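# Flip the serving platter face down onto the drying mat

## Task

Turn the serving platter, which starts face up, upside down and leave it lying face down on the drying mat, not touching any fixed part of the rig (rails, edges, posts, braces, brackets, arm bases or mounts). From the moment the platter begins to tip, moving it quickly ends the attempt, and so does letting it rotate or drop quickly after it has passed standing on its edge.

## Robot and tools

Robot: two arms, left_arm and right_arm, mounted on opposite sides of a table. left_arm's base is on the +y side; the arm names do not match left or right in the images. Each arm ends in a parallel gripper whose fingers point along the gripper's +x axis and close along its y axis. The reported end_effector_position sits between the fingers, about 3 to 4 cm short of the tips, and only the final 1.5 cm of each finger pad is flat.

Frame: a single scene frame for everything. Origin at table centre, +z up, table surface at z = +0.020 m. Positions are in metres, orientations are quaternions written w first (qw, qx, qy, qz). Reported poses may be off by a few centimetres, more when the arm reaches far.

Row layout (used by every moving call): one flat list of 16 numbers covering both arms, even if only one arm should move: left_arm x, y, z, qw, qx, qy, qz, opening, then right_arm x, y, z, qw, qx, qy, qz, opening. x, y, z and the quaternion are an absolute target pose for that gripper in the scene frame, not an offset. Opening runs from -1 to 1: +1 is fully open (0.080 m), empty fingers touch near -0.78, and values below that add nothing. To grip, command roughly 0.08 below the grip_measured value seen at first contact for full force; a smaller gap squeezes more gently. Closing from fully open takes at least about 0.6 s. To hold an arm still, repeat its full pose from the last result before it stopped, with the desired opening; to keep orientation, keep resending the same quaternion rather than the drifted reported one.

Tools:
- execute_actions(actions, cameras): actions is a list holding at most one item. An empty list returns the full state with images. An action item {"rows": [...], "steps": n} plays up to 15 rows, one per control step of 1/30 s (steps 10 to 15, default 15; the last row repeats if rows run short). Every target must lie within 0.6 m of that arm's last reported position along each gripper axis, otherwise the call is rejected and nothing moves. A wait item {"steps": n} (up to 300) counts from the previous result, including your reply time. Images come only when the list is empty or cameras names them.
- move(target, speed, blend, blocking, cameras): target is one row or a list of up to 15 rows; each arm follows a straight path to its poses, all finishing together, no distance limit but capped at 10 s total. speed is m/s, 0.002 to 0.5 (default 0.25), with rotation up to twice that in rad/s; one value or one per target. blend (m) rounds corners in a list. blocking=false returns about 0.5 s after start. Openings in the first row are sent at the start; openings in later rows are applied only after the arms stop there. Paths do not avoid obstacles or the other arm; do not route a gripper near its own arm's base.
- wait(seconds, cameras): 0 to 10 s, sends nothing new, ends early if a move finishes.
- stop(cameras): brakes the current move; fingers keep moving.
- zoom_image(camera, region): camera is cam_high, cam_left_wrist or cam_right_wrist (each 672x504); region [x0, y0, x1, y1] in pixels from the top-left, up to 504 by 504.
- finished_scene(scene): scene is the current scene number; ends and grades the scene irreversibly.

Controller behaviour: each step, the command is clipped to within 70 mm and 16 degrees of the measured pose, then solved by damped inverse kinematics, favouring position. Friction and weight can leave the gripper low, short or tilted; small moves may not happen or may go sideways. Check pose after each move and correct tilt. Each action's result is taken 10 steps before it ends; those steps run while you reply. The simulation keeps running while you think.

Reading results: Joint positions (last value = measured opening in m), joint velocities ("within noise" when still), Joint torques and External joint torques (same joint order; an outside push toward larger joint values lowers the external reading), grip_measured, grip_effort_n (motor newtons, negative = closing; not a pad force). Hand target appears when an arm is off its commanded pose. The move line reports done, off_target, moving, held, blocked or fault, plus limits such as paced (pose clipped) or held (steps withheld). Blocked means the gripper stopped far from its target, probably against something; both arms then hold.

Avoid: contact torques reaching the joint limits (waist 17.2, shoulder 21.3, elbow 21.3, wrist pitch 5.61, wrist yaw 5.59, wrist roll 5.24 N m; held weight counts), which stops that arm for 10 s; collisions between the grippers or arms; fast moves into contact or targets far past a contact; dropping or releasing a moving object; anything leaving the table. Watch MOTOR HOT lines: at 95 °C the arm is held or goes limp, so avoid long stretched holds or pushing at unreachable poses. For this job, tip the platter slowly and lower it gently onto the mat after it passes vertical. Loose objects may occasionally get a brief push.

Each tool is called after "Request:" in YAML: its name, and indented under it one key for each argument.

## Session

Request:
execute_actions:
  actions: []

Scene clock: 0.00 s of 3974.00 s.
left_arm: end_effector_position=(-0.2348, +0.1986, +0.3795) grip_measured=+1.000 grip_effort_n=n/a end_effector_quat_wxyz=(+0.487, +0.119, -0.281, -0.818) | right_arm: end_effector_position=(-0.2734, -0.2619, +0.3193) grip_measured=+1.000 grip_effort_n=n/a end_effector_quat_wxyz=(+0.429, -0.471, +0.136, +0.759)
Joint positions: left_arm=[-0.867 0.997 0.748 0.333 -0.325 0.643 0.08] | right_arm=[1.048 1.439 1.609 -1.274 0.375 0.265 0.08]
Joint velocities: within noise
Joint torques (N m): no reading
External joint torques (N m): no reading
Motor temperatures (°C): left_arm=[30 33 24 25 26 32] | right_arm=[29 26 25 29 31 28]
Heat: left arm: hottest shoulder 33 °C (+0.0 °C/min); right arm: hottest wrist yaw 31 °C (+0.0 °C/min).
Hand target: left_arm -0.2348, +0.1987, +0.3794; -0.487, -0.119, +0.281, +0.818 | right_arm -0.2734, -0.2619, +0.3188; +0.429, -0.471, +0.136, +0.758

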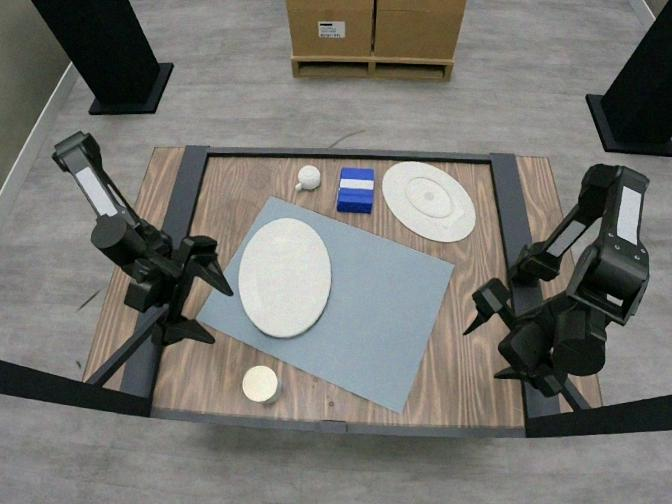

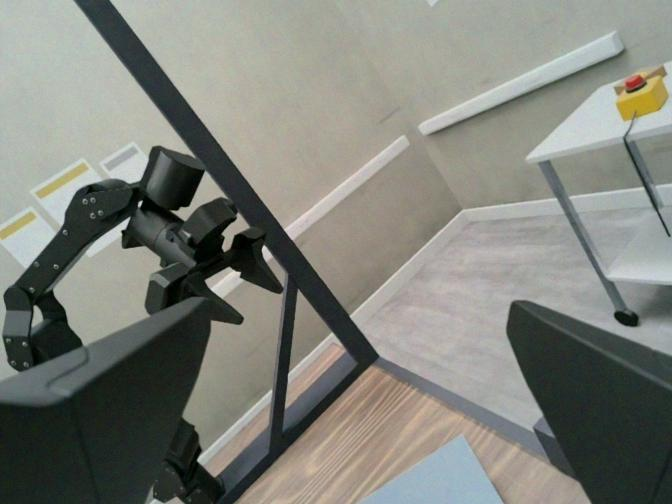

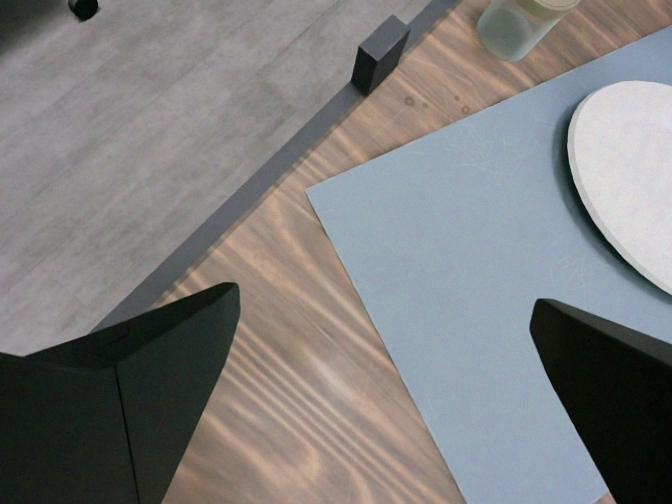

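Request:
zoom_image:
  camera: "cam_high"
  region: [190, 140, 490, 365]

Request:
zoom_image:
  camera: "cam_right_wrist"
  region: [420, 0, 672, 320]

Request:
zoom_image:
  camera: "cam_high"
  region: [220, 200, 350, 350]

Scaled by 1.680 from the camera's 672x504 image, which has a finer 960x720 frame.

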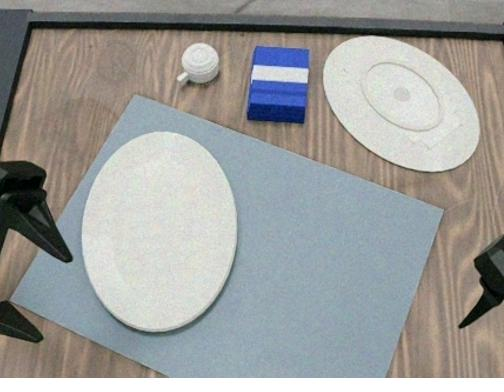

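Scaled by 1.575 from the camera's 672x504 image, which has a finer 960x720 frame.

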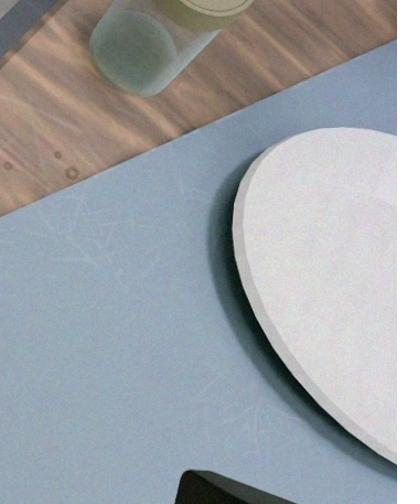

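Scaled by 3.360 from the camera's 672x504 image, which has a finer 960x720 frame.

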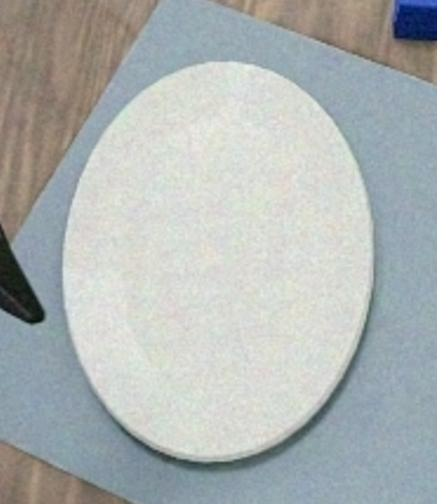

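Request:
move:
  target: [-0.2348,0.1986,0.3795,0.487,0.119,-0.281,-0.818,1,-0.05,-0.22,0.17,0.327,-0.627,-0.327,0.627,1]

Scene clock: 6.47 s of 3974.00 s.
left_arm: end_effector_position=(-0.2348, +0.1986, +0.3795) grip_measured=+1.000 grip_effort_n=-0.2 end_effector_quat_wxyz=(+0.487, +0.119, -0.281, -0.818) | right_arm: end_effector_position=(-0.0503, -0.2183, +0.1748) grip_measured=+1.000 grip_effort_n=-2.1 end_effector_quat_wxyz=(+0.331, -0.626, -0.328, +0.626)
Joint positions: left_arm=[-0.867 0.997 0.748 0.333 -0.325 0.643 0.08] | right_arm=[0.166 0.668 0.399 -0.342 0.152 -1.464 0.08]
Joint torques (N m): left_arm=[-0.06 -2.89 8.37 1.68 -0.01 -0.03] | right_arm=[-0.26 -1.98 4.47 1.48 -0.07 -0.06]
External joint torques (N m): left_arm=[-0.09 0.06 1.19 0 -0.02 -0.01] | right_arm=[-0.27 -1 -2.65 -0.12 -0.1 -0.1]
Hand target: left_arm -0.2348, +0.1986, +0.3796; -0.487, -0.119, +0.281, +0.818 | right_arm -0.0500, -0.2200, +0.1701; -0.327, +0.627, +0.327, -0.627
Off the commanded pose: left_arm 0.000 m, 0 deg | right_arm 0.005 m, 0 deg.
Kept back: nothing.
move: done

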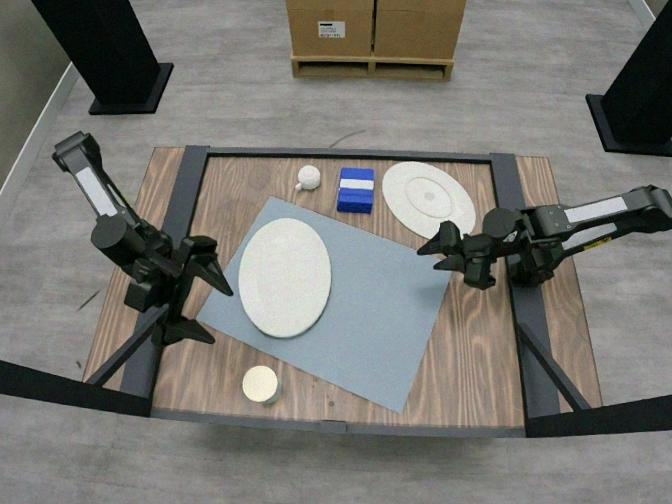

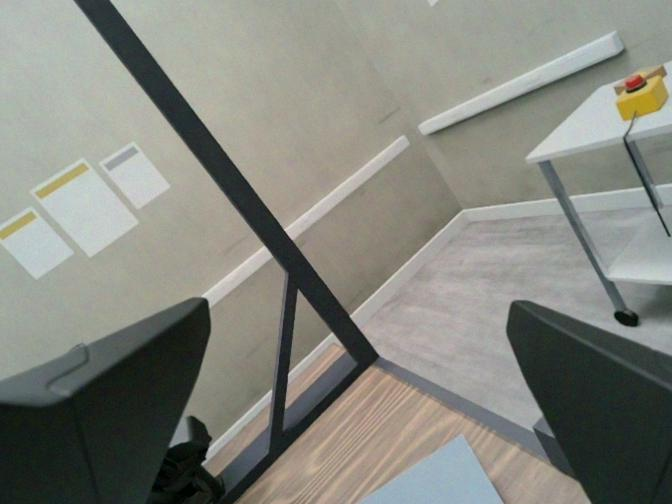

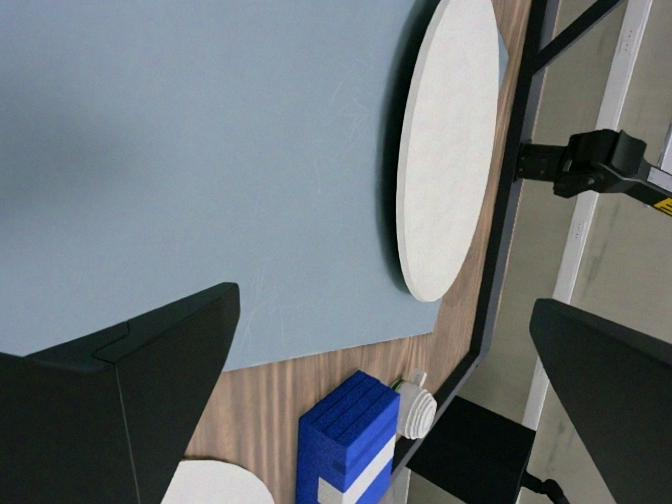

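Request:
move:
  target: [-0.2348,0.1986,0.3795,0.487,0.119,-0.281,-0.818,1,-0.07,-0.1,0.09,0.327,-0.627,-0.327,0.627,0.2]

Request:
zoom_image:
  camera: "cam_high"
  region: [220, 190, 430, 350]

Scene clock: 8.57 s of 3974.00 s.
left_arm: end_effector_position=(-0.2348, +0.1986, +0.3795) grip_measured=+1.000 grip_effort_n=-0.2 end_effector_quat_wxyz=(+0.487, +0.119, -0.281, -0.818) | right_arm: end_effector_position=(-0.0698, -0.1034, +0.0893) grip_measured=+0.204 grip_effort_n=-18.8 end_effector_quat_wxyz=(+0.327, -0.628, -0.325, +0.627)
Joint positions: left_arm=[-0.867 0.997 0.748 0.333 -0.325 0.643 0.08] | right_arm=[0.159 1.565 0.463 0.481 0.146 -1.469 0.044]
Joint torques (N m): left_arm=[-0.08 -2.87 8.37 1.68 -0.01 -0.03] | right_arm=[-0.33 -4.99 5.3 1.5 -0.13 -0.11]
External joint torques (N m): left_arm=[-0.07 0.01 1.29 0.03 -0.03 0] | right_arm=[-0.33 0.18 0.11 -0.07 -0.15 -0.16]
Hand target: left_arm -0.2348, +0.1986, +0.3796; -0.487, -0.119, +0.281, +0.818 | right_arm -0.0700, -0.1000, +0.0901; -0.327, +0.627, +0.327, -0.627
Off the commanded pose: left_arm 0.000 m, 0 deg | right_arm 0.003 m, 0 deg.
Kept back: nothing.
move: done

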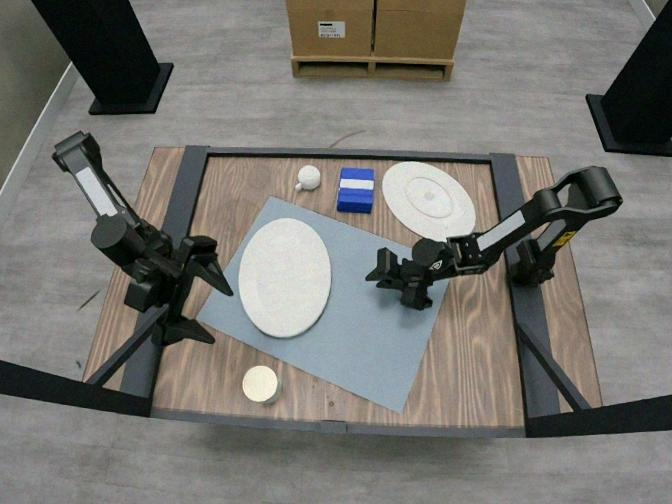

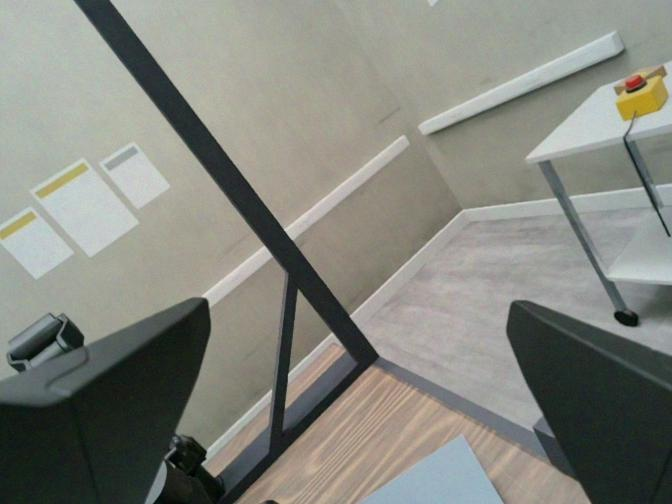

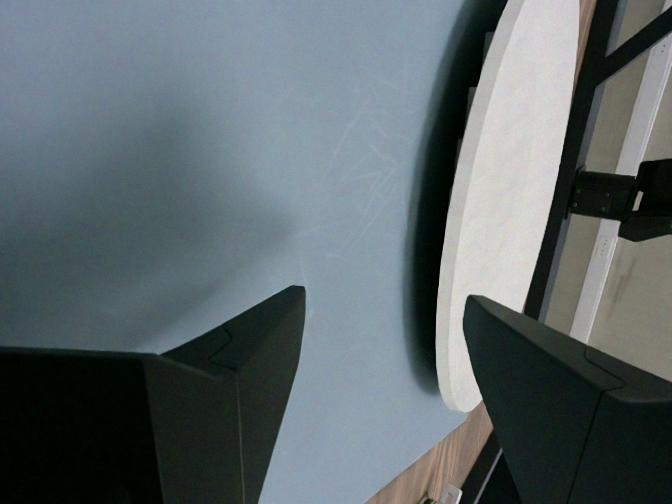

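Scaled by 2.400 from the camera's 672x504 image, which has a finer 960x720 frame.

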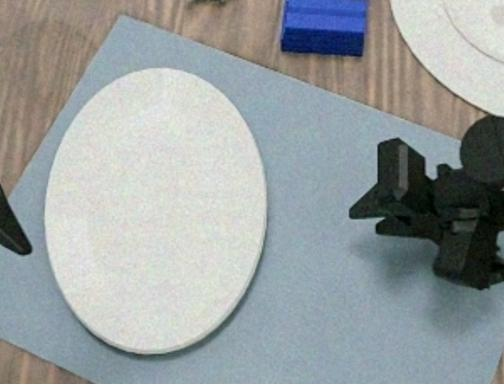

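Request:
move:
  target: [-0.2348,0.1986,0.3795,0.487,0.119,-0.281,-0.818,1,-0.055,-0.06,0.07,0.327,-0.627,-0.327,0.627,0.2]
  speed: 0.1
  cameras: ["cam_high","cam_right_wrist"]

Request:
zoom_image:
  camera: "cam_high"
  region: [260, 210, 420, 340]

Scene clock: 10.40 s of 3974.00 s.
left_arm: end_effector_position=(-0.2348, +0.1986, +0.3795) grip_measured=+1.000 grip_effort_n=-0.2 end_effector_quat_wxyz=(+0.487, +0.119, -0.281, -0.818) | right_arm: end_effector_position=(-0.0578, -0.0600, +0.0801) grip_measured=+0.204 grip_effort_n=-18.4 end_effector_quat_wxyz=(+0.335, -0.621, -0.335, +0.625)
Joint positions: left_arm=[-0.867 0.997 0.748 0.333 -0.325 0.643 0.08] | right_arm=[0.086 1.756 0.59 0.58 0.08 -1.513 0.044]
Joint torques (N m): left_arm=[-0.07 -2.88 8.37 1.68 -0.02 -0.03] | right_arm=[-0.76 -4.01 4.44 1.37 -0.12 -0.13]
External joint torques (N m): left_arm=[-0.05 -0.02 1.28 0.02 -0.04 0] | right_arm=[-0.76 2.41 -0.55 -0.24 -0.12 -0.18]
Hand target: left_arm -0.2348, +0.1986, +0.3796; -0.487, -0.119, +0.281, +0.818 | right_arm -0.0550, -0.0604, +0.0702; -0.327, +0.627, +0.327, -0.627
Off the commanded pose: left_arm 0.000 m, 0 deg | right_arm 0.010 m, 1 deg.
Kept back: nothing.
move: off_target (right_arm)
Images, in order: cam_high, cam_right_wrist.

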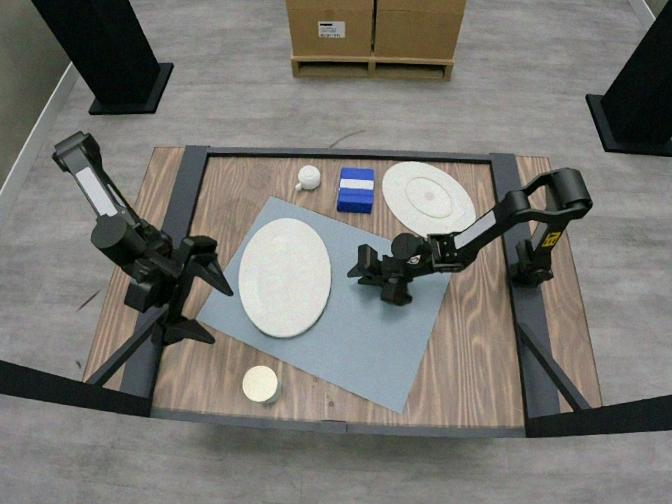

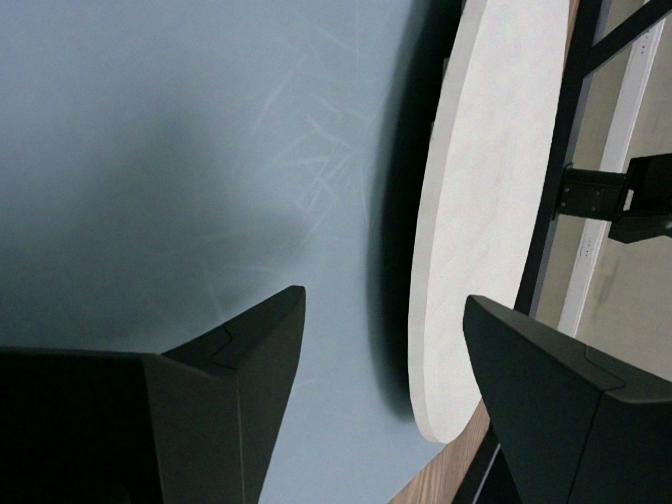

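Scaled by 3.150 from the camera's 672x504 image, which has a finer 960x720 frame.

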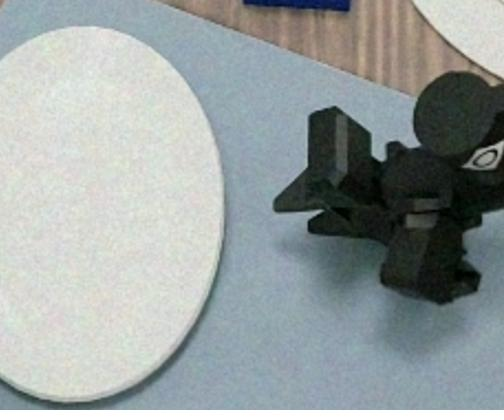

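Request:
move:
  target: [-0.2348,0.1986,0.3795,0.487,0.119,-0.281,-0.818,1,-0.055,-0.055,0.058,0.327,-0.627,-0.327,0.627,0.2]
  speed: 0.06
  cameras: ["cam_high","cam_right_wrist"]

Request:
zoom_image:
  camera: "cam_high"
  region: [260, 210, 420, 340]

Scene clock: 11.60 s of 3974.00 s.
left_arm: end_effector_position=(-0.2348, +0.1986, +0.3795) grip_measured=+1.000 grip_effort_n=-0.2 end_effector_quat_wxyz=(+0.487, +0.119, -0.281, -0.818) | right_arm: end_effector_position=(-0.0578, -0.0596, +0.0765) grip_measured=+0.204 grip_effort_n=-18.4 end_effector_quat_wxyz=(+0.334, -0.621, -0.336, +0.624)
Joint positions: left_arm=[-0.867 0.997 0.748 0.333 -0.325 0.643 0.08] | right_arm=[0.086 1.772 0.587 0.599 0.08 -1.515 0.044]
Joint torques (N m): left_arm=[-0.06 -2.87 8.37 1.67 -0.01 -0.03] | right_arm=[-0.92 1.12 5.41 3.46 -0.11 -0.04]
External joint torques (N m): left_arm=[-0.06 0.08 1.19 -0.01 -0.03 0] | right_arm=[-0.92 7.54 0.52 1.86 -0.11 -0.08]
Hand target: left_arm -0.2348, +0.1986, +0.3796; -0.487, -0.119, +0.281, +0.818 | right_arm -0.0549, -0.0566, +0.0587; -0.327, +0.627, +0.327, -0.627
Off the commanded pose: left_arm 0.000 m, 0 deg | right_arm 0.019 m, 1 deg.
Kept back: nothing.
move: off_target (right_arm)
Images, in order: cam_high, cam_right_wrist.

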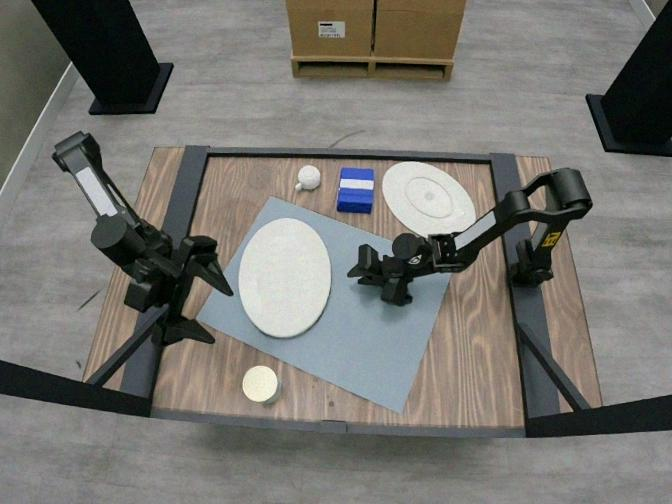

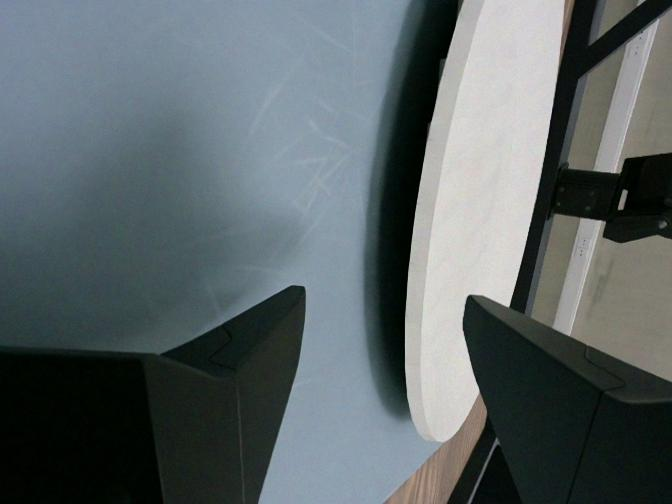

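Scaled by 3.150 from the camera's 672x504 image, which has a finer 960x720 frame.

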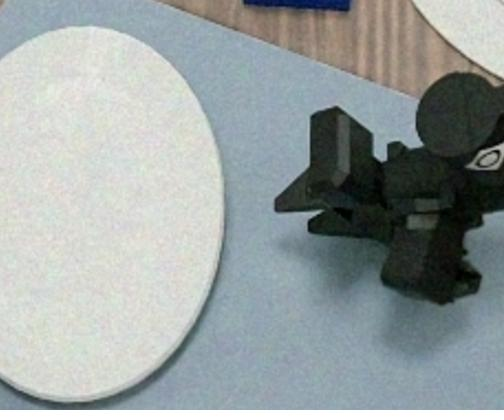

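Request:
zoom_image:
  camera: "cam_right_wrist"
  region: [150, 250, 500, 504]

Request:
zoom_image:
  camera: "cam_high"
  region: [400, 140, 620, 310]

Scaled by 1.440 from the camera's 672x504 image, which has a finer 960x720 frame.

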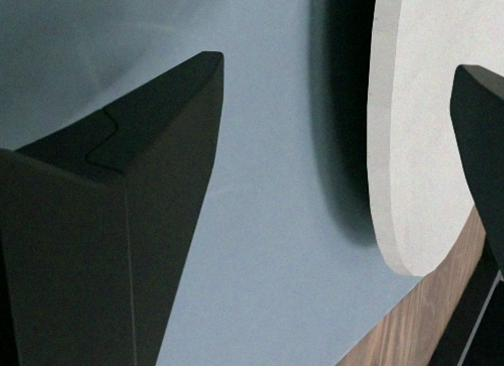

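Scaled by 2.291 from the camera's 672x504 image, which has a finer 960x720 frame.

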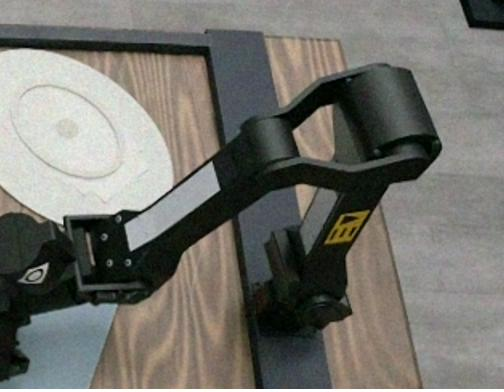

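Request:
move:
  target:
    - [-0.2348,0.1986,0.3795,0.487,0.119,-0.281,-0.818,1,-0.055,-0.06,0.085,0.254,-0.660,-0.254,0.660,0.2]
    - [-0.2348,0.1986,0.3795,0.487,0.119,-0.281,-0.818,1,-0.055,-0.055,0.063,0.254,-0.660,-0.254,0.660,0.2]
  speed: 0.08
  cameras: ["cam_high","cam_right_wrist"]

Request:
zoom_image:
  camera: "cam_high"
  region: [260, 210, 420, 340]

Scene clock: 15.33 s of 3974.00 s.
left_arm: end_effector_position=(-0.2348, +0.1986, +0.3795) grip_measured=+1.000 grip_effort_n=-0.2 end_effector_quat_wxyz=(+0.487, +0.119, -0.281, -0.818) | right_arm: end_effector_position=(-0.0556, -0.0540, +0.0693) grip_measured=+0.203 grip_effort_n=-17.0 end_effector_quat_wxyz=(+0.258, -0.659, -0.260, +0.656)
Joint positions: left_arm=[-0.867 0.997 0.748 0.333 -0.325 0.643 0.08] | right_arm=[0.073 1.779 0.789 0.168 0.063 -1.511 0.044]
Joint torques (N m): left_arm=[-0.07 -2.89 8.37 1.68 -0.02 -0.03] | right_arm=[-0.49 -6.57 4.44 1.15 -0.17 0.14]
External joint torques (N m): left_arm=[-0.07 0.1 1.17 -0.02 -0.03 0] | right_arm=[-0.49 0.53 -1.04 -0.25 -0.16 0.1]
Hand target: left_arm -0.2348, +0.1986, +0.3796; -0.487, -0.119, +0.281, +0.818 | right_arm -0.0550, -0.0551, +0.0631; -0.254, +0.660, +0.254, -0.660
Off the commanded pose: left_arm 0.000 m, 0 deg | right_arm 0.006 m, 1 deg.
Kept back: nothing.
move: done
Images, in order: cam_high, cam_right_wrist.

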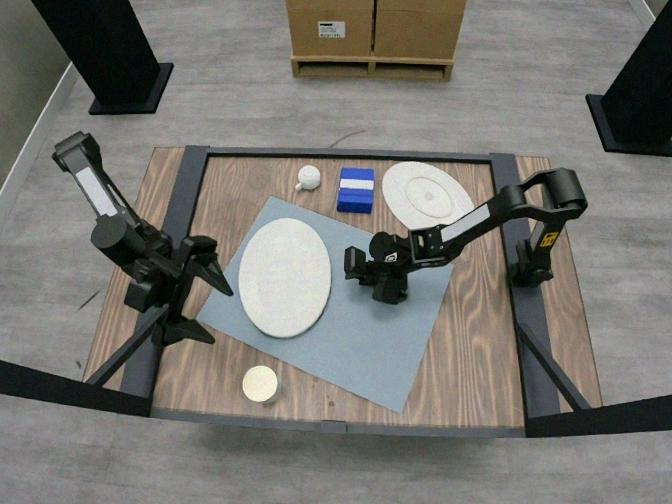

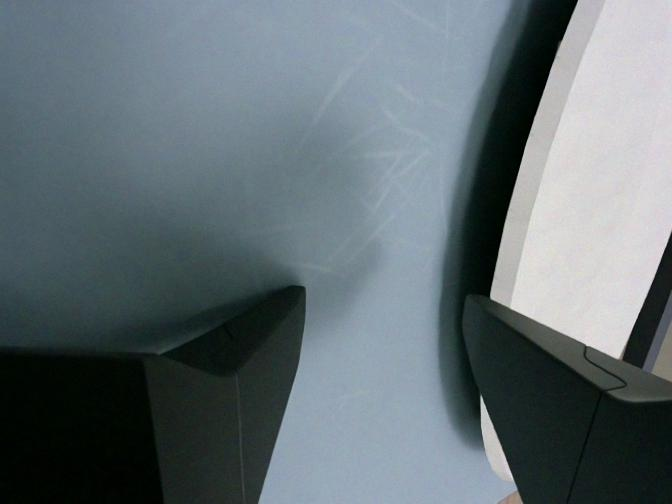

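Scaled by 3.150 from the camera's 672x504 image, which has a finer 960x720 frame.

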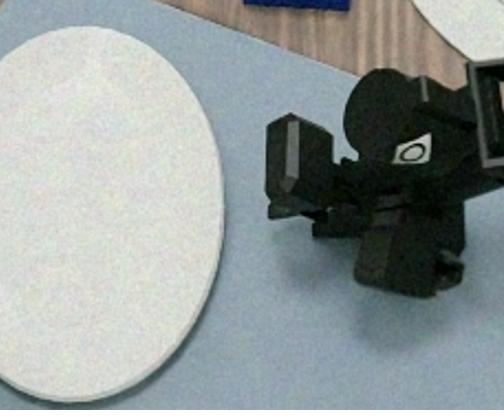

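Request:
move:
  target: [-0.2348,0.1986,0.3795,0.487,0.119,-0.281,-0.818,1,-0.055,-0.05,0.054,0.254,-0.660,-0.254,0.660,0.2]
  speed: 0.05
  cameras: ["cam_high","cam_right_wrist"]

Request:
zoom_image:
  camera: "cam_high"
  region: [260, 210, 420, 340]

Scene clock: 16.43 s of 3974.00 s.
left_arm: end_effector_position=(-0.2348, +0.1986, +0.3795) grip_measured=+1.000 grip_effort_n=-0.2 end_effector_quat_wxyz=(+0.487, +0.119, -0.281, -0.818) | right_arm: end_effector_position=(-0.0557, -0.0507, +0.0664) grip_measured=+0.203 grip_effort_n=-16.5 end_effector_quat_wxyz=(+0.261, -0.658, -0.263, +0.655)
Joint positions: left_arm=[-0.867 0.997 0.748 0.333 -0.325 0.643 0.08] | right_arm=[0.072 1.798 0.79 0.195 0.062 -1.511 0.044]
Joint torques (N m): left_arm=[-0.07 -2.89 8.37 1.68 -0.01 -0.03] | right_arm=[-0.56 -3.63 4.99 1.6 -0.17 0.13]
External joint torques (N m): left_arm=[-0.11 0.03 1.22 0 -0.01 0] | right_arm=[-0.59 3.53 -0.42 0.2 -0.16 0.09]
Motor temperatures (°C): left_arm=[30 33 29 29 26 32] | right_arm=[29 27 27 33 31 28]
Hand target: left_arm -0.2348, +0.1986, +0.3796; -0.487, -0.119, +0.281, +0.818 | right_arm -0.0549, -0.0506, +0.0542; -0.254, +0.660, +0.254, -0.660
Off the commanded pose: left_arm 0.000 m, 0 deg | right_arm 0.012 m, 1 deg.
Kept back: nothing.
move: off_target (right_arm)
Images, in order: cam_high, cam_right_wrist.

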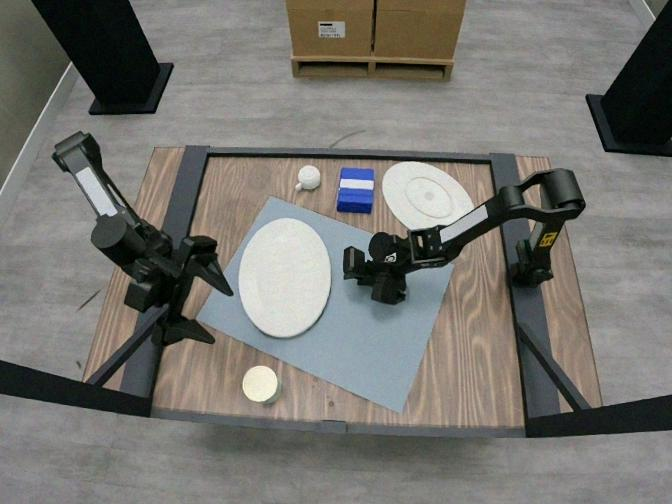

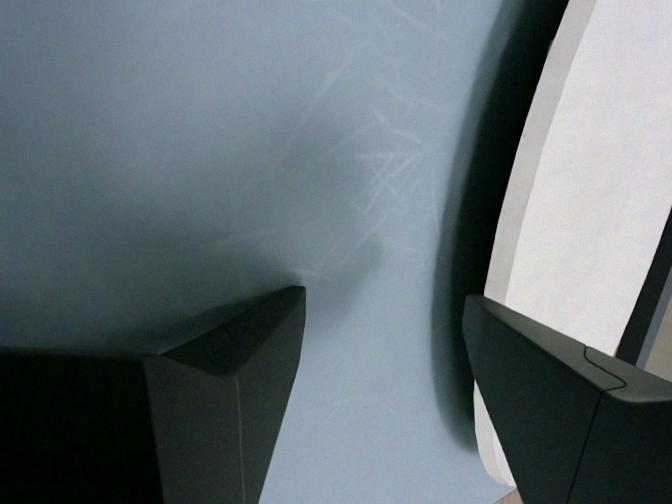

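Scaled by 3.150 from the camera's 672x504 image, which has a finer 960x720 frame.

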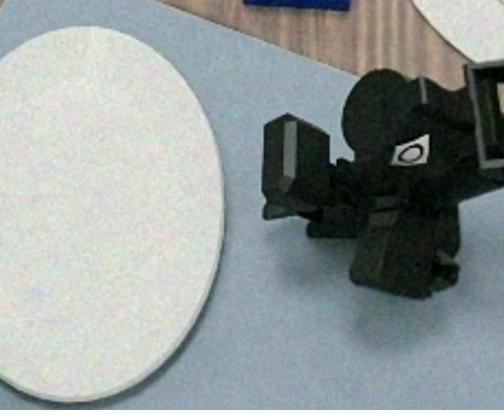

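Request:
move:
  target:
    - [-0.2348,0.1986,0.3795,0.487,0.119,-0.281,-0.818,1,-0.055,-0.045,0.068,0.254,-0.660,-0.254,0.660,0.5]
    - [-0.2348,0.1986,0.3795,0.487,0.119,-0.281,-0.818,1,-0.055,-0.01,0.067,0.254,-0.660,-0.254,0.660,0.5]
  speed: 0.06
  cameras: ["cam_high","cam_right_wrist"]

Request:
zoom_image:
  camera: "cam_high"
  region: [260, 210, 420, 340]

Scene clock: 19.00 s of 3974.00 s.
left_arm: end_effector_position=(-0.2348, +0.1986, +0.3795) grip_measured=+1.000 grip_effort_n=0.2 end_effector_quat_wxyz=(+0.487, +0.119, -0.281, -0.818) | right_arm: end_effector_position=(-0.0561, -0.0121, +0.0745) grip_measured=+0.497 grip_effort_n=15.6 end_effector_quat_wxyz=(+0.259, -0.658, -0.258, +0.658)
Joint positions: left_arm=[-0.867 0.997 0.748 0.333 -0.325 0.643 0.08] | right_arm=[0.063 1.898 0.979 0.096 0.055 -1.512 0.057]
Joint torques (N m): left_arm=[-0.07 -2.87 8.36 1.68 -0.01 -0.03] | right_arm=[-0.36 -6.8 6.1 1.17 -0.13 -0.1]
External joint torques (N m): left_arm=[-0.07 0.11 1.2 0 -0.03 0] | right_arm=[-0.38 1.52 0.25 -0.26 -0.11 -0.14]
Hand target: left_arm -0.2348, +0.1986, +0.3796; -0.487, -0.119, +0.281, +0.818 | right_arm -0.0550, -0.0102, +0.0671; -0.254, +0.660, +0.254, -0.660
Off the commanded pose: left_arm 0.000 m, 0 deg | right_arm 0.008 m, 1 deg.
Kept back: nothing.
move: done
Images, in order: cam_high, cam_right_wrist.

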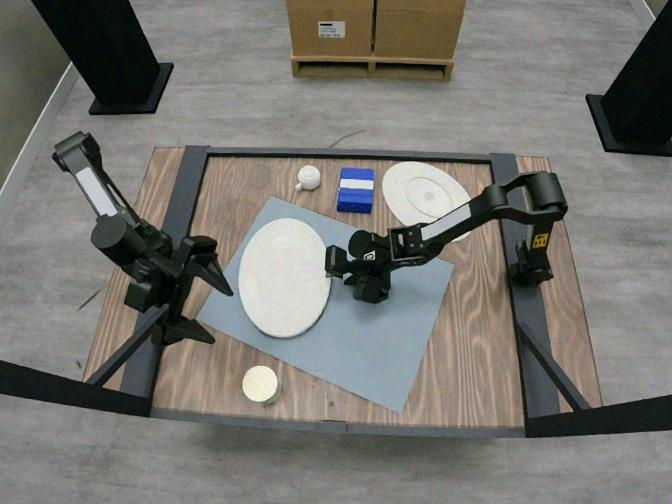

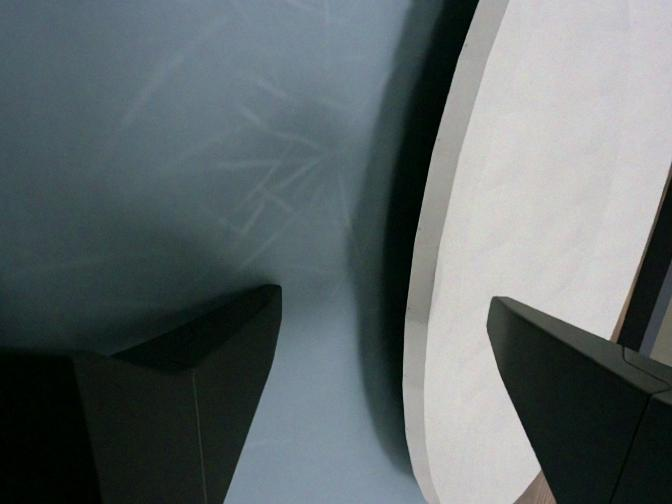

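Scaled by 3.150 from the camera's 672x504 image, which has a finer 960x720 frame.

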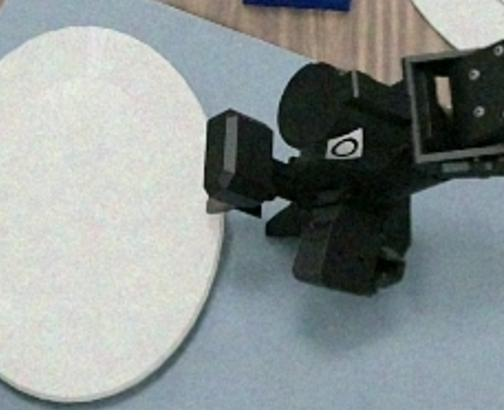

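Request:
move:
  target: [-0.2348,0.1986,0.3795,0.487,0.119,-0.281,-0.818,1,-0.055,0.014,0.061,0.254,-0.660,-0.254,0.660,0.5]
  speed: 0.05
  cameras: ["cam_high","cam_right_wrist"]

Request:
zoom_image:
  camera: "cam_high"
  region: [260, 210, 420, 340]

Scene clock: 21.80 s of 3974.00 s.
left_arm: end_effector_position=(-0.2348, +0.1986, +0.3795) grip_measured=+1.000 grip_effort_n=-0.2 end_effector_quat_wxyz=(+0.487, +0.119, -0.281, -0.818) | right_arm: end_effector_position=(-0.0564, +0.0118, +0.0741) grip_measured=+0.497 grip_effort_n=15.1 end_effector_quat_wxyz=(+0.262, -0.657, -0.261, +0.657)
Joint positions: left_arm=[-0.867 0.997 0.748 0.333 -0.325 0.643 0.08] | right_arm=[0.059 1.972 1.08 0.078 0.052 -1.515 0.057]
Joint torques (N m): left_arm=[-0.06 -2.88 8.38 1.68 -0.01 -0.03] | right_arm=[-0.45 -5.97 6.13 1.41 -0.16 -0.11]
External joint torques (N m): left_arm=[-0.07 0.06 1.24 0.01 -0.02 0] | right_arm=[-0.5 2.97 0.31 0.01 -0.14 -0.15]
Hand target: left_arm -0.2348, +0.1986, +0.3796; -0.487, -0.119, +0.281, +0.818 | right_arm -0.0550, +0.0135, +0.0613; -0.254, +0.660, +0.254, -0.660
Off the commanded pose: left_arm 0.000 m, 0 deg | right_arm 0.013 m, 1 deg.
Kept back: nothing.
move: off_target (right_arm)
Images, in order: cam_high, cam_right_wrist.

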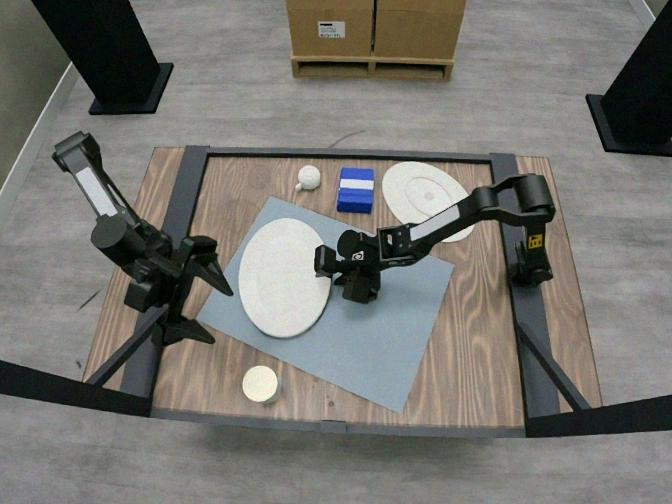

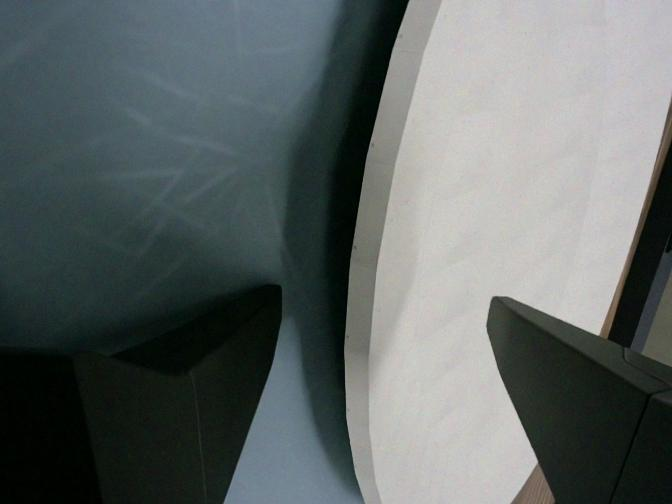

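Scaled by 3.150 from the camera's 672x504 image, which has a finer 960x720 frame.

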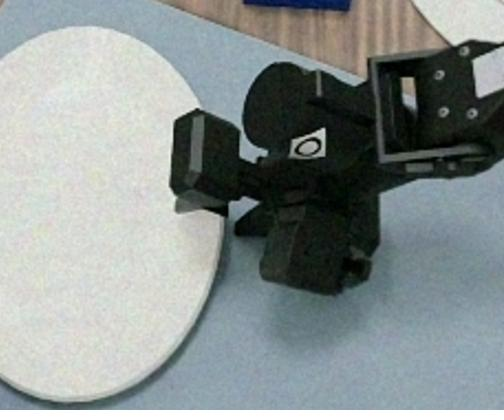

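Request:
move:
  target: [-0.2348,0.1986,0.3795,0.487,0.119,-0.281,-0.818,1,-0.055,0.042,0.061,0.254,-0.660,-0.254,0.660,0.5]
  speed: 0.05
  cameras: ["cam_high","cam_right_wrist"]

Request:
zoom_image:
  camera: "cam_high"
  region: [260, 210, 420, 340]

Scene clock: 23.03 s of 3974.00 s.
left_arm: end_effector_position=(-0.2348, +0.1986, +0.3795) grip_measured=+1.000 grip_effort_n=-0.2 end_effector_quat_wxyz=(+0.487, +0.119, -0.281, -0.818) | right_arm: end_effector_position=(-0.0570, +0.0393, +0.0749) grip_measured=+0.497 grip_effort_n=13.3 end_effector_quat_wxyz=(+0.261, -0.657, -0.261, +0.657)
Joint positions: left_arm=[-0.867 0.997 0.748 0.333 -0.325 0.643 0.08] | right_arm=[0.055 2.056 1.216 0.025 0.048 -1.519 0.057]
Joint torques (N m): left_arm=[-0.07 -2.89 8.37 1.68 -0.01 -0.03] | right_arm=[-0.54 -6.67 6.28 1.46 -0.14 -0.11]
External joint torques (N m): left_arm=[-0.03 -0.01 1.25 0.02 -0.04 0] | right_arm=[-0.48 2.8 0.36 0.09 -0.13 -0.14]
Hand target: left_arm -0.2348, +0.1986, +0.3796; -0.487, -0.119, +0.281, +0.818 | right_arm -0.0550, +0.0413, +0.0611; -0.254, +0.660, +0.254, -0.660
Off the commanded pose: left_arm 0.000 m, 0 deg | right_arm 0.014 m, 1 deg.
Kept back: nothing.
move: off_target (right_arm)
Images, in order: cam_high, cam_right_wrist.

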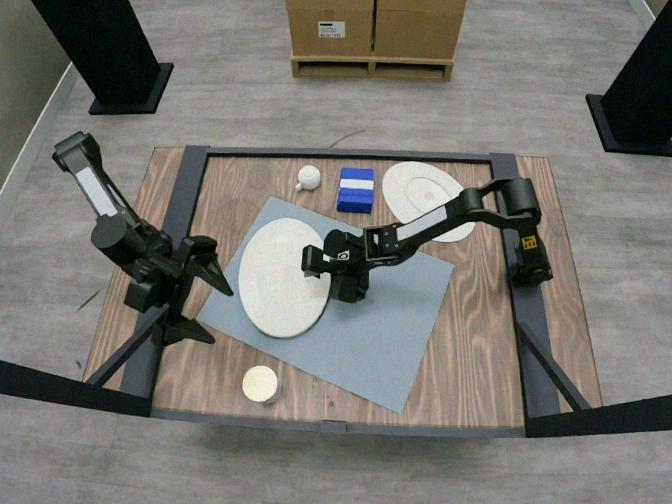

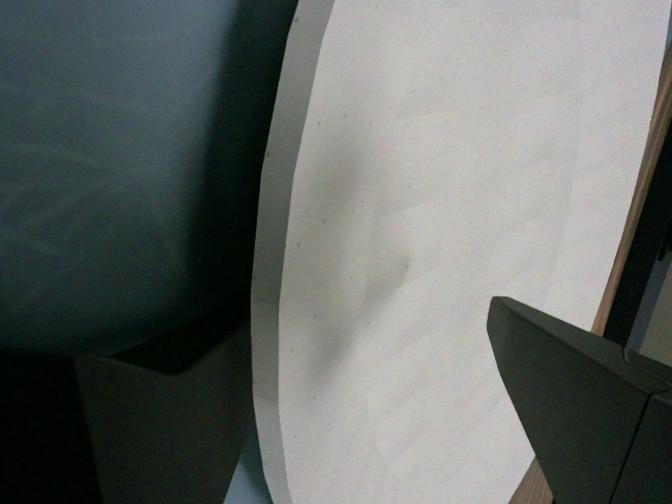

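Scaled by 3.150 from the camera's 672x504 image, which has a finer 960x720 frame.

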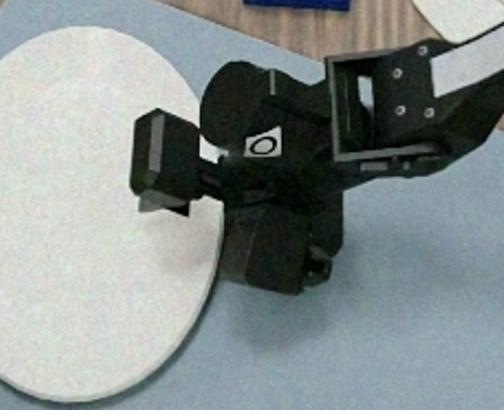

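Request:
move:
  target:
    - [-0.2348,0.1986,0.3795,0.487,0.119,-0.281,-0.818,1,-0.056,0.041,0.058,0.254,-0.660,-0.254,0.660,0.3]
    - [-0.2348,0.1986,0.3795,0.487,0.119,-0.281,-0.818,1,-0.056,0.037,0.054,0.254,-0.660,-0.254,0.660,0.05]
    - [-0.2348,0.1986,0.3795,0.487,0.119,-0.281,-0.818,1,-0.056,0.033,0.052,0.254,-0.660,-0.254,0.660,-0.15]
  speed: 0.05
  cameras: ["cam_high","cam_right_wrist"]

Scene clock: 26.97 s of 3974.00 s.
left_arm: end_effector_position=(-0.2348, +0.1986, +0.3795) grip_measured=+1.000 grip_effort_n=-0.2 end_effector_quat_wxyz=(+0.487, +0.119, -0.281, -0.818) | right_arm: end_effector_position=(-0.0563, +0.0303, +0.0643) grip_measured=-0.145 grip_effort_n=-24.9 end_effector_quat_wxyz=(+0.257, -0.659, -0.256, +0.659)
Joint positions: left_arm=[-0.867 0.997 0.748 0.333 -0.325 0.643 0.08] | right_arm=[0.055 2.054 1.171 0.054 0.048 -1.519 0.028]
Joint torques (N m): left_arm=[-0.07 -2.87 8.36 1.68 -0.01 -0.02] | right_arm=[-0.11 -7.02 5.17 2.67 -0.02 -0.03]
External joint torques (N m): left_arm=[-0.06 0.06 1.21 0.01 -0.02 0.01] | right_arm=[-0.19 2.36 -0.61 1.3 0.01 -0.07]
Hand target: left_arm -0.2348, +0.1986, +0.3796; -0.487, -0.119, +0.281, +0.818 | right_arm -0.0560, +0.0324, +0.0522; -0.254, +0.660, +0.254, -0.660
Off the commanded pose: left_arm 0.000 m, 0 deg | right_arm 0.013 m, 0 deg.
Kept back: nothing.
move: off_target (right_arm); target 2's new opening was sent with right_arm's hand 0.017 m and 1 deg from that target; target 3's new opening was sent with right_arm's hand 0.015 m and 1 deg from that target
Images, in order: cam_high, cam_right_wrist.

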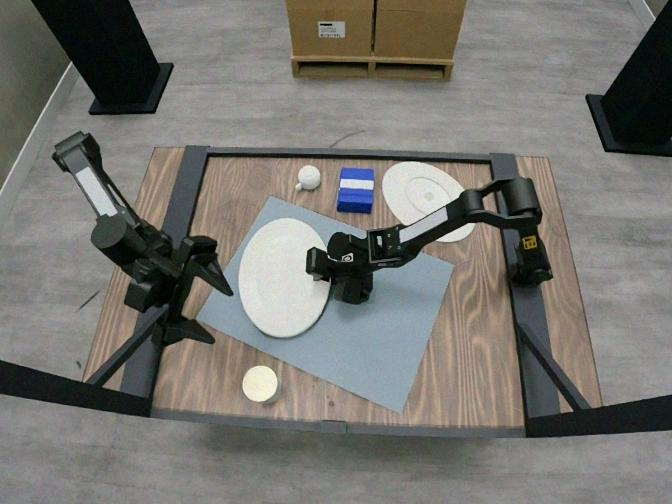

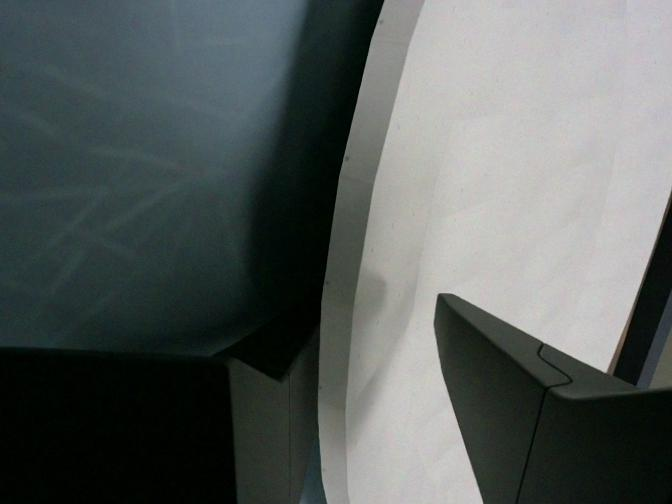

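Request:
move:
  target:
    - [-0.2348,0.1986,0.3795,0.487,0.119,-0.281,-0.818,1,-0.056,0.042,0.052,0.254,-0.660,-0.254,0.660,-0.15]
    - [-0.2348,0.1986,0.3795,0.487,0.119,-0.281,-0.818,1,-0.056,0.038,0.05,0.254,-0.660,-0.254,0.660,-0.35]
    - [-0.2348,0.1986,0.3795,0.487,0.119,-0.281,-0.818,1,-0.056,0.036,0.05,0.254,-0.660,-0.254,0.660,-0.5]
  speed: 0.05
  cameras: ["cam_high","cam_right_wrist"]

Scene clock: 29.83 s of 3974.00 s.
left_arm: end_effector_position=(-0.2348, +0.1986, +0.3795) grip_measured=+1.000 grip_effort_n=-0.2 end_effector_quat_wxyz=(+0.487, +0.119, -0.281, -0.818) | right_arm: end_effector_position=(-0.0564, +0.0313, +0.0627) grip_measured=-0.351 grip_effort_n=-83.5 end_effector_quat_wxyz=(+0.256, -0.659, -0.256, +0.659)
Joint positions: left_arm=[-0.867 0.997 0.748 0.333 -0.325 0.643 0.08] | right_arm=[0.055 2.061 1.176 0.052 0.048 -1.519 0.019]
Joint torques (N m): left_arm=[-0.06 -2.88 8.37 1.68 -0.01 -0.03] | right_arm=[-0.44 -6.36 6.03 2.81 -0.04 0]
External joint torques (N m): left_arm=[-0.06 0.07 1.2 -0.01 -0.03 0] | right_arm=[-0.44 3.07 0.25 1.44 -0.03 -0.04]
Hand target: left_arm -0.2348, +0.1986, +0.3796; -0.487, -0.119, +0.281, +0.818 | right_arm -0.0560, +0.0352, +0.0502; -0.254, +0.660, +0.254, -0.660
Off the commanded pose: left_arm 0.000 m, 0 deg | right_arm 0.014 m, 0 deg.
Kept back: nothing.
move: off_target (right_arm); target 2's new opening was sent with right_arm's hand 0.016 m and 0 deg from that target; target 3's new opening was sent with right_arm's hand 0.014 m and 0 deg from that target
Images, in order: cam_high, cam_right_wrist.

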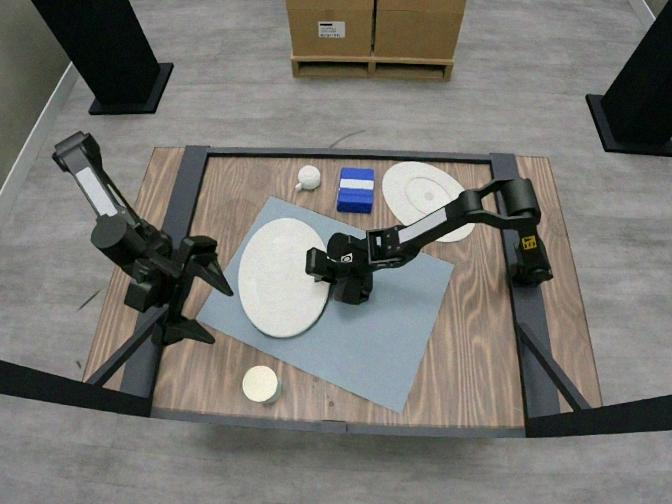

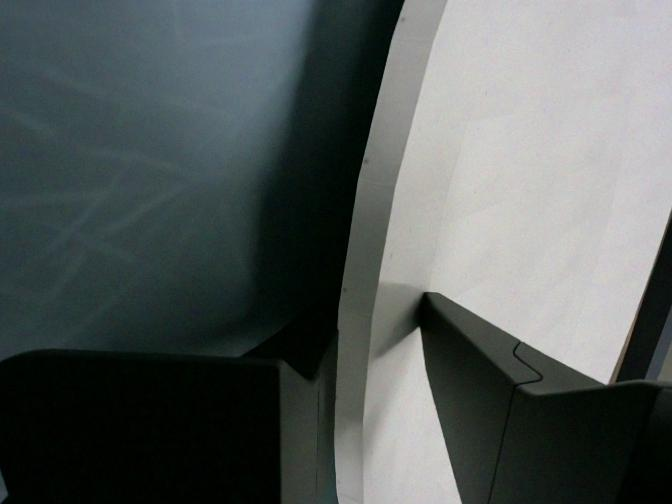

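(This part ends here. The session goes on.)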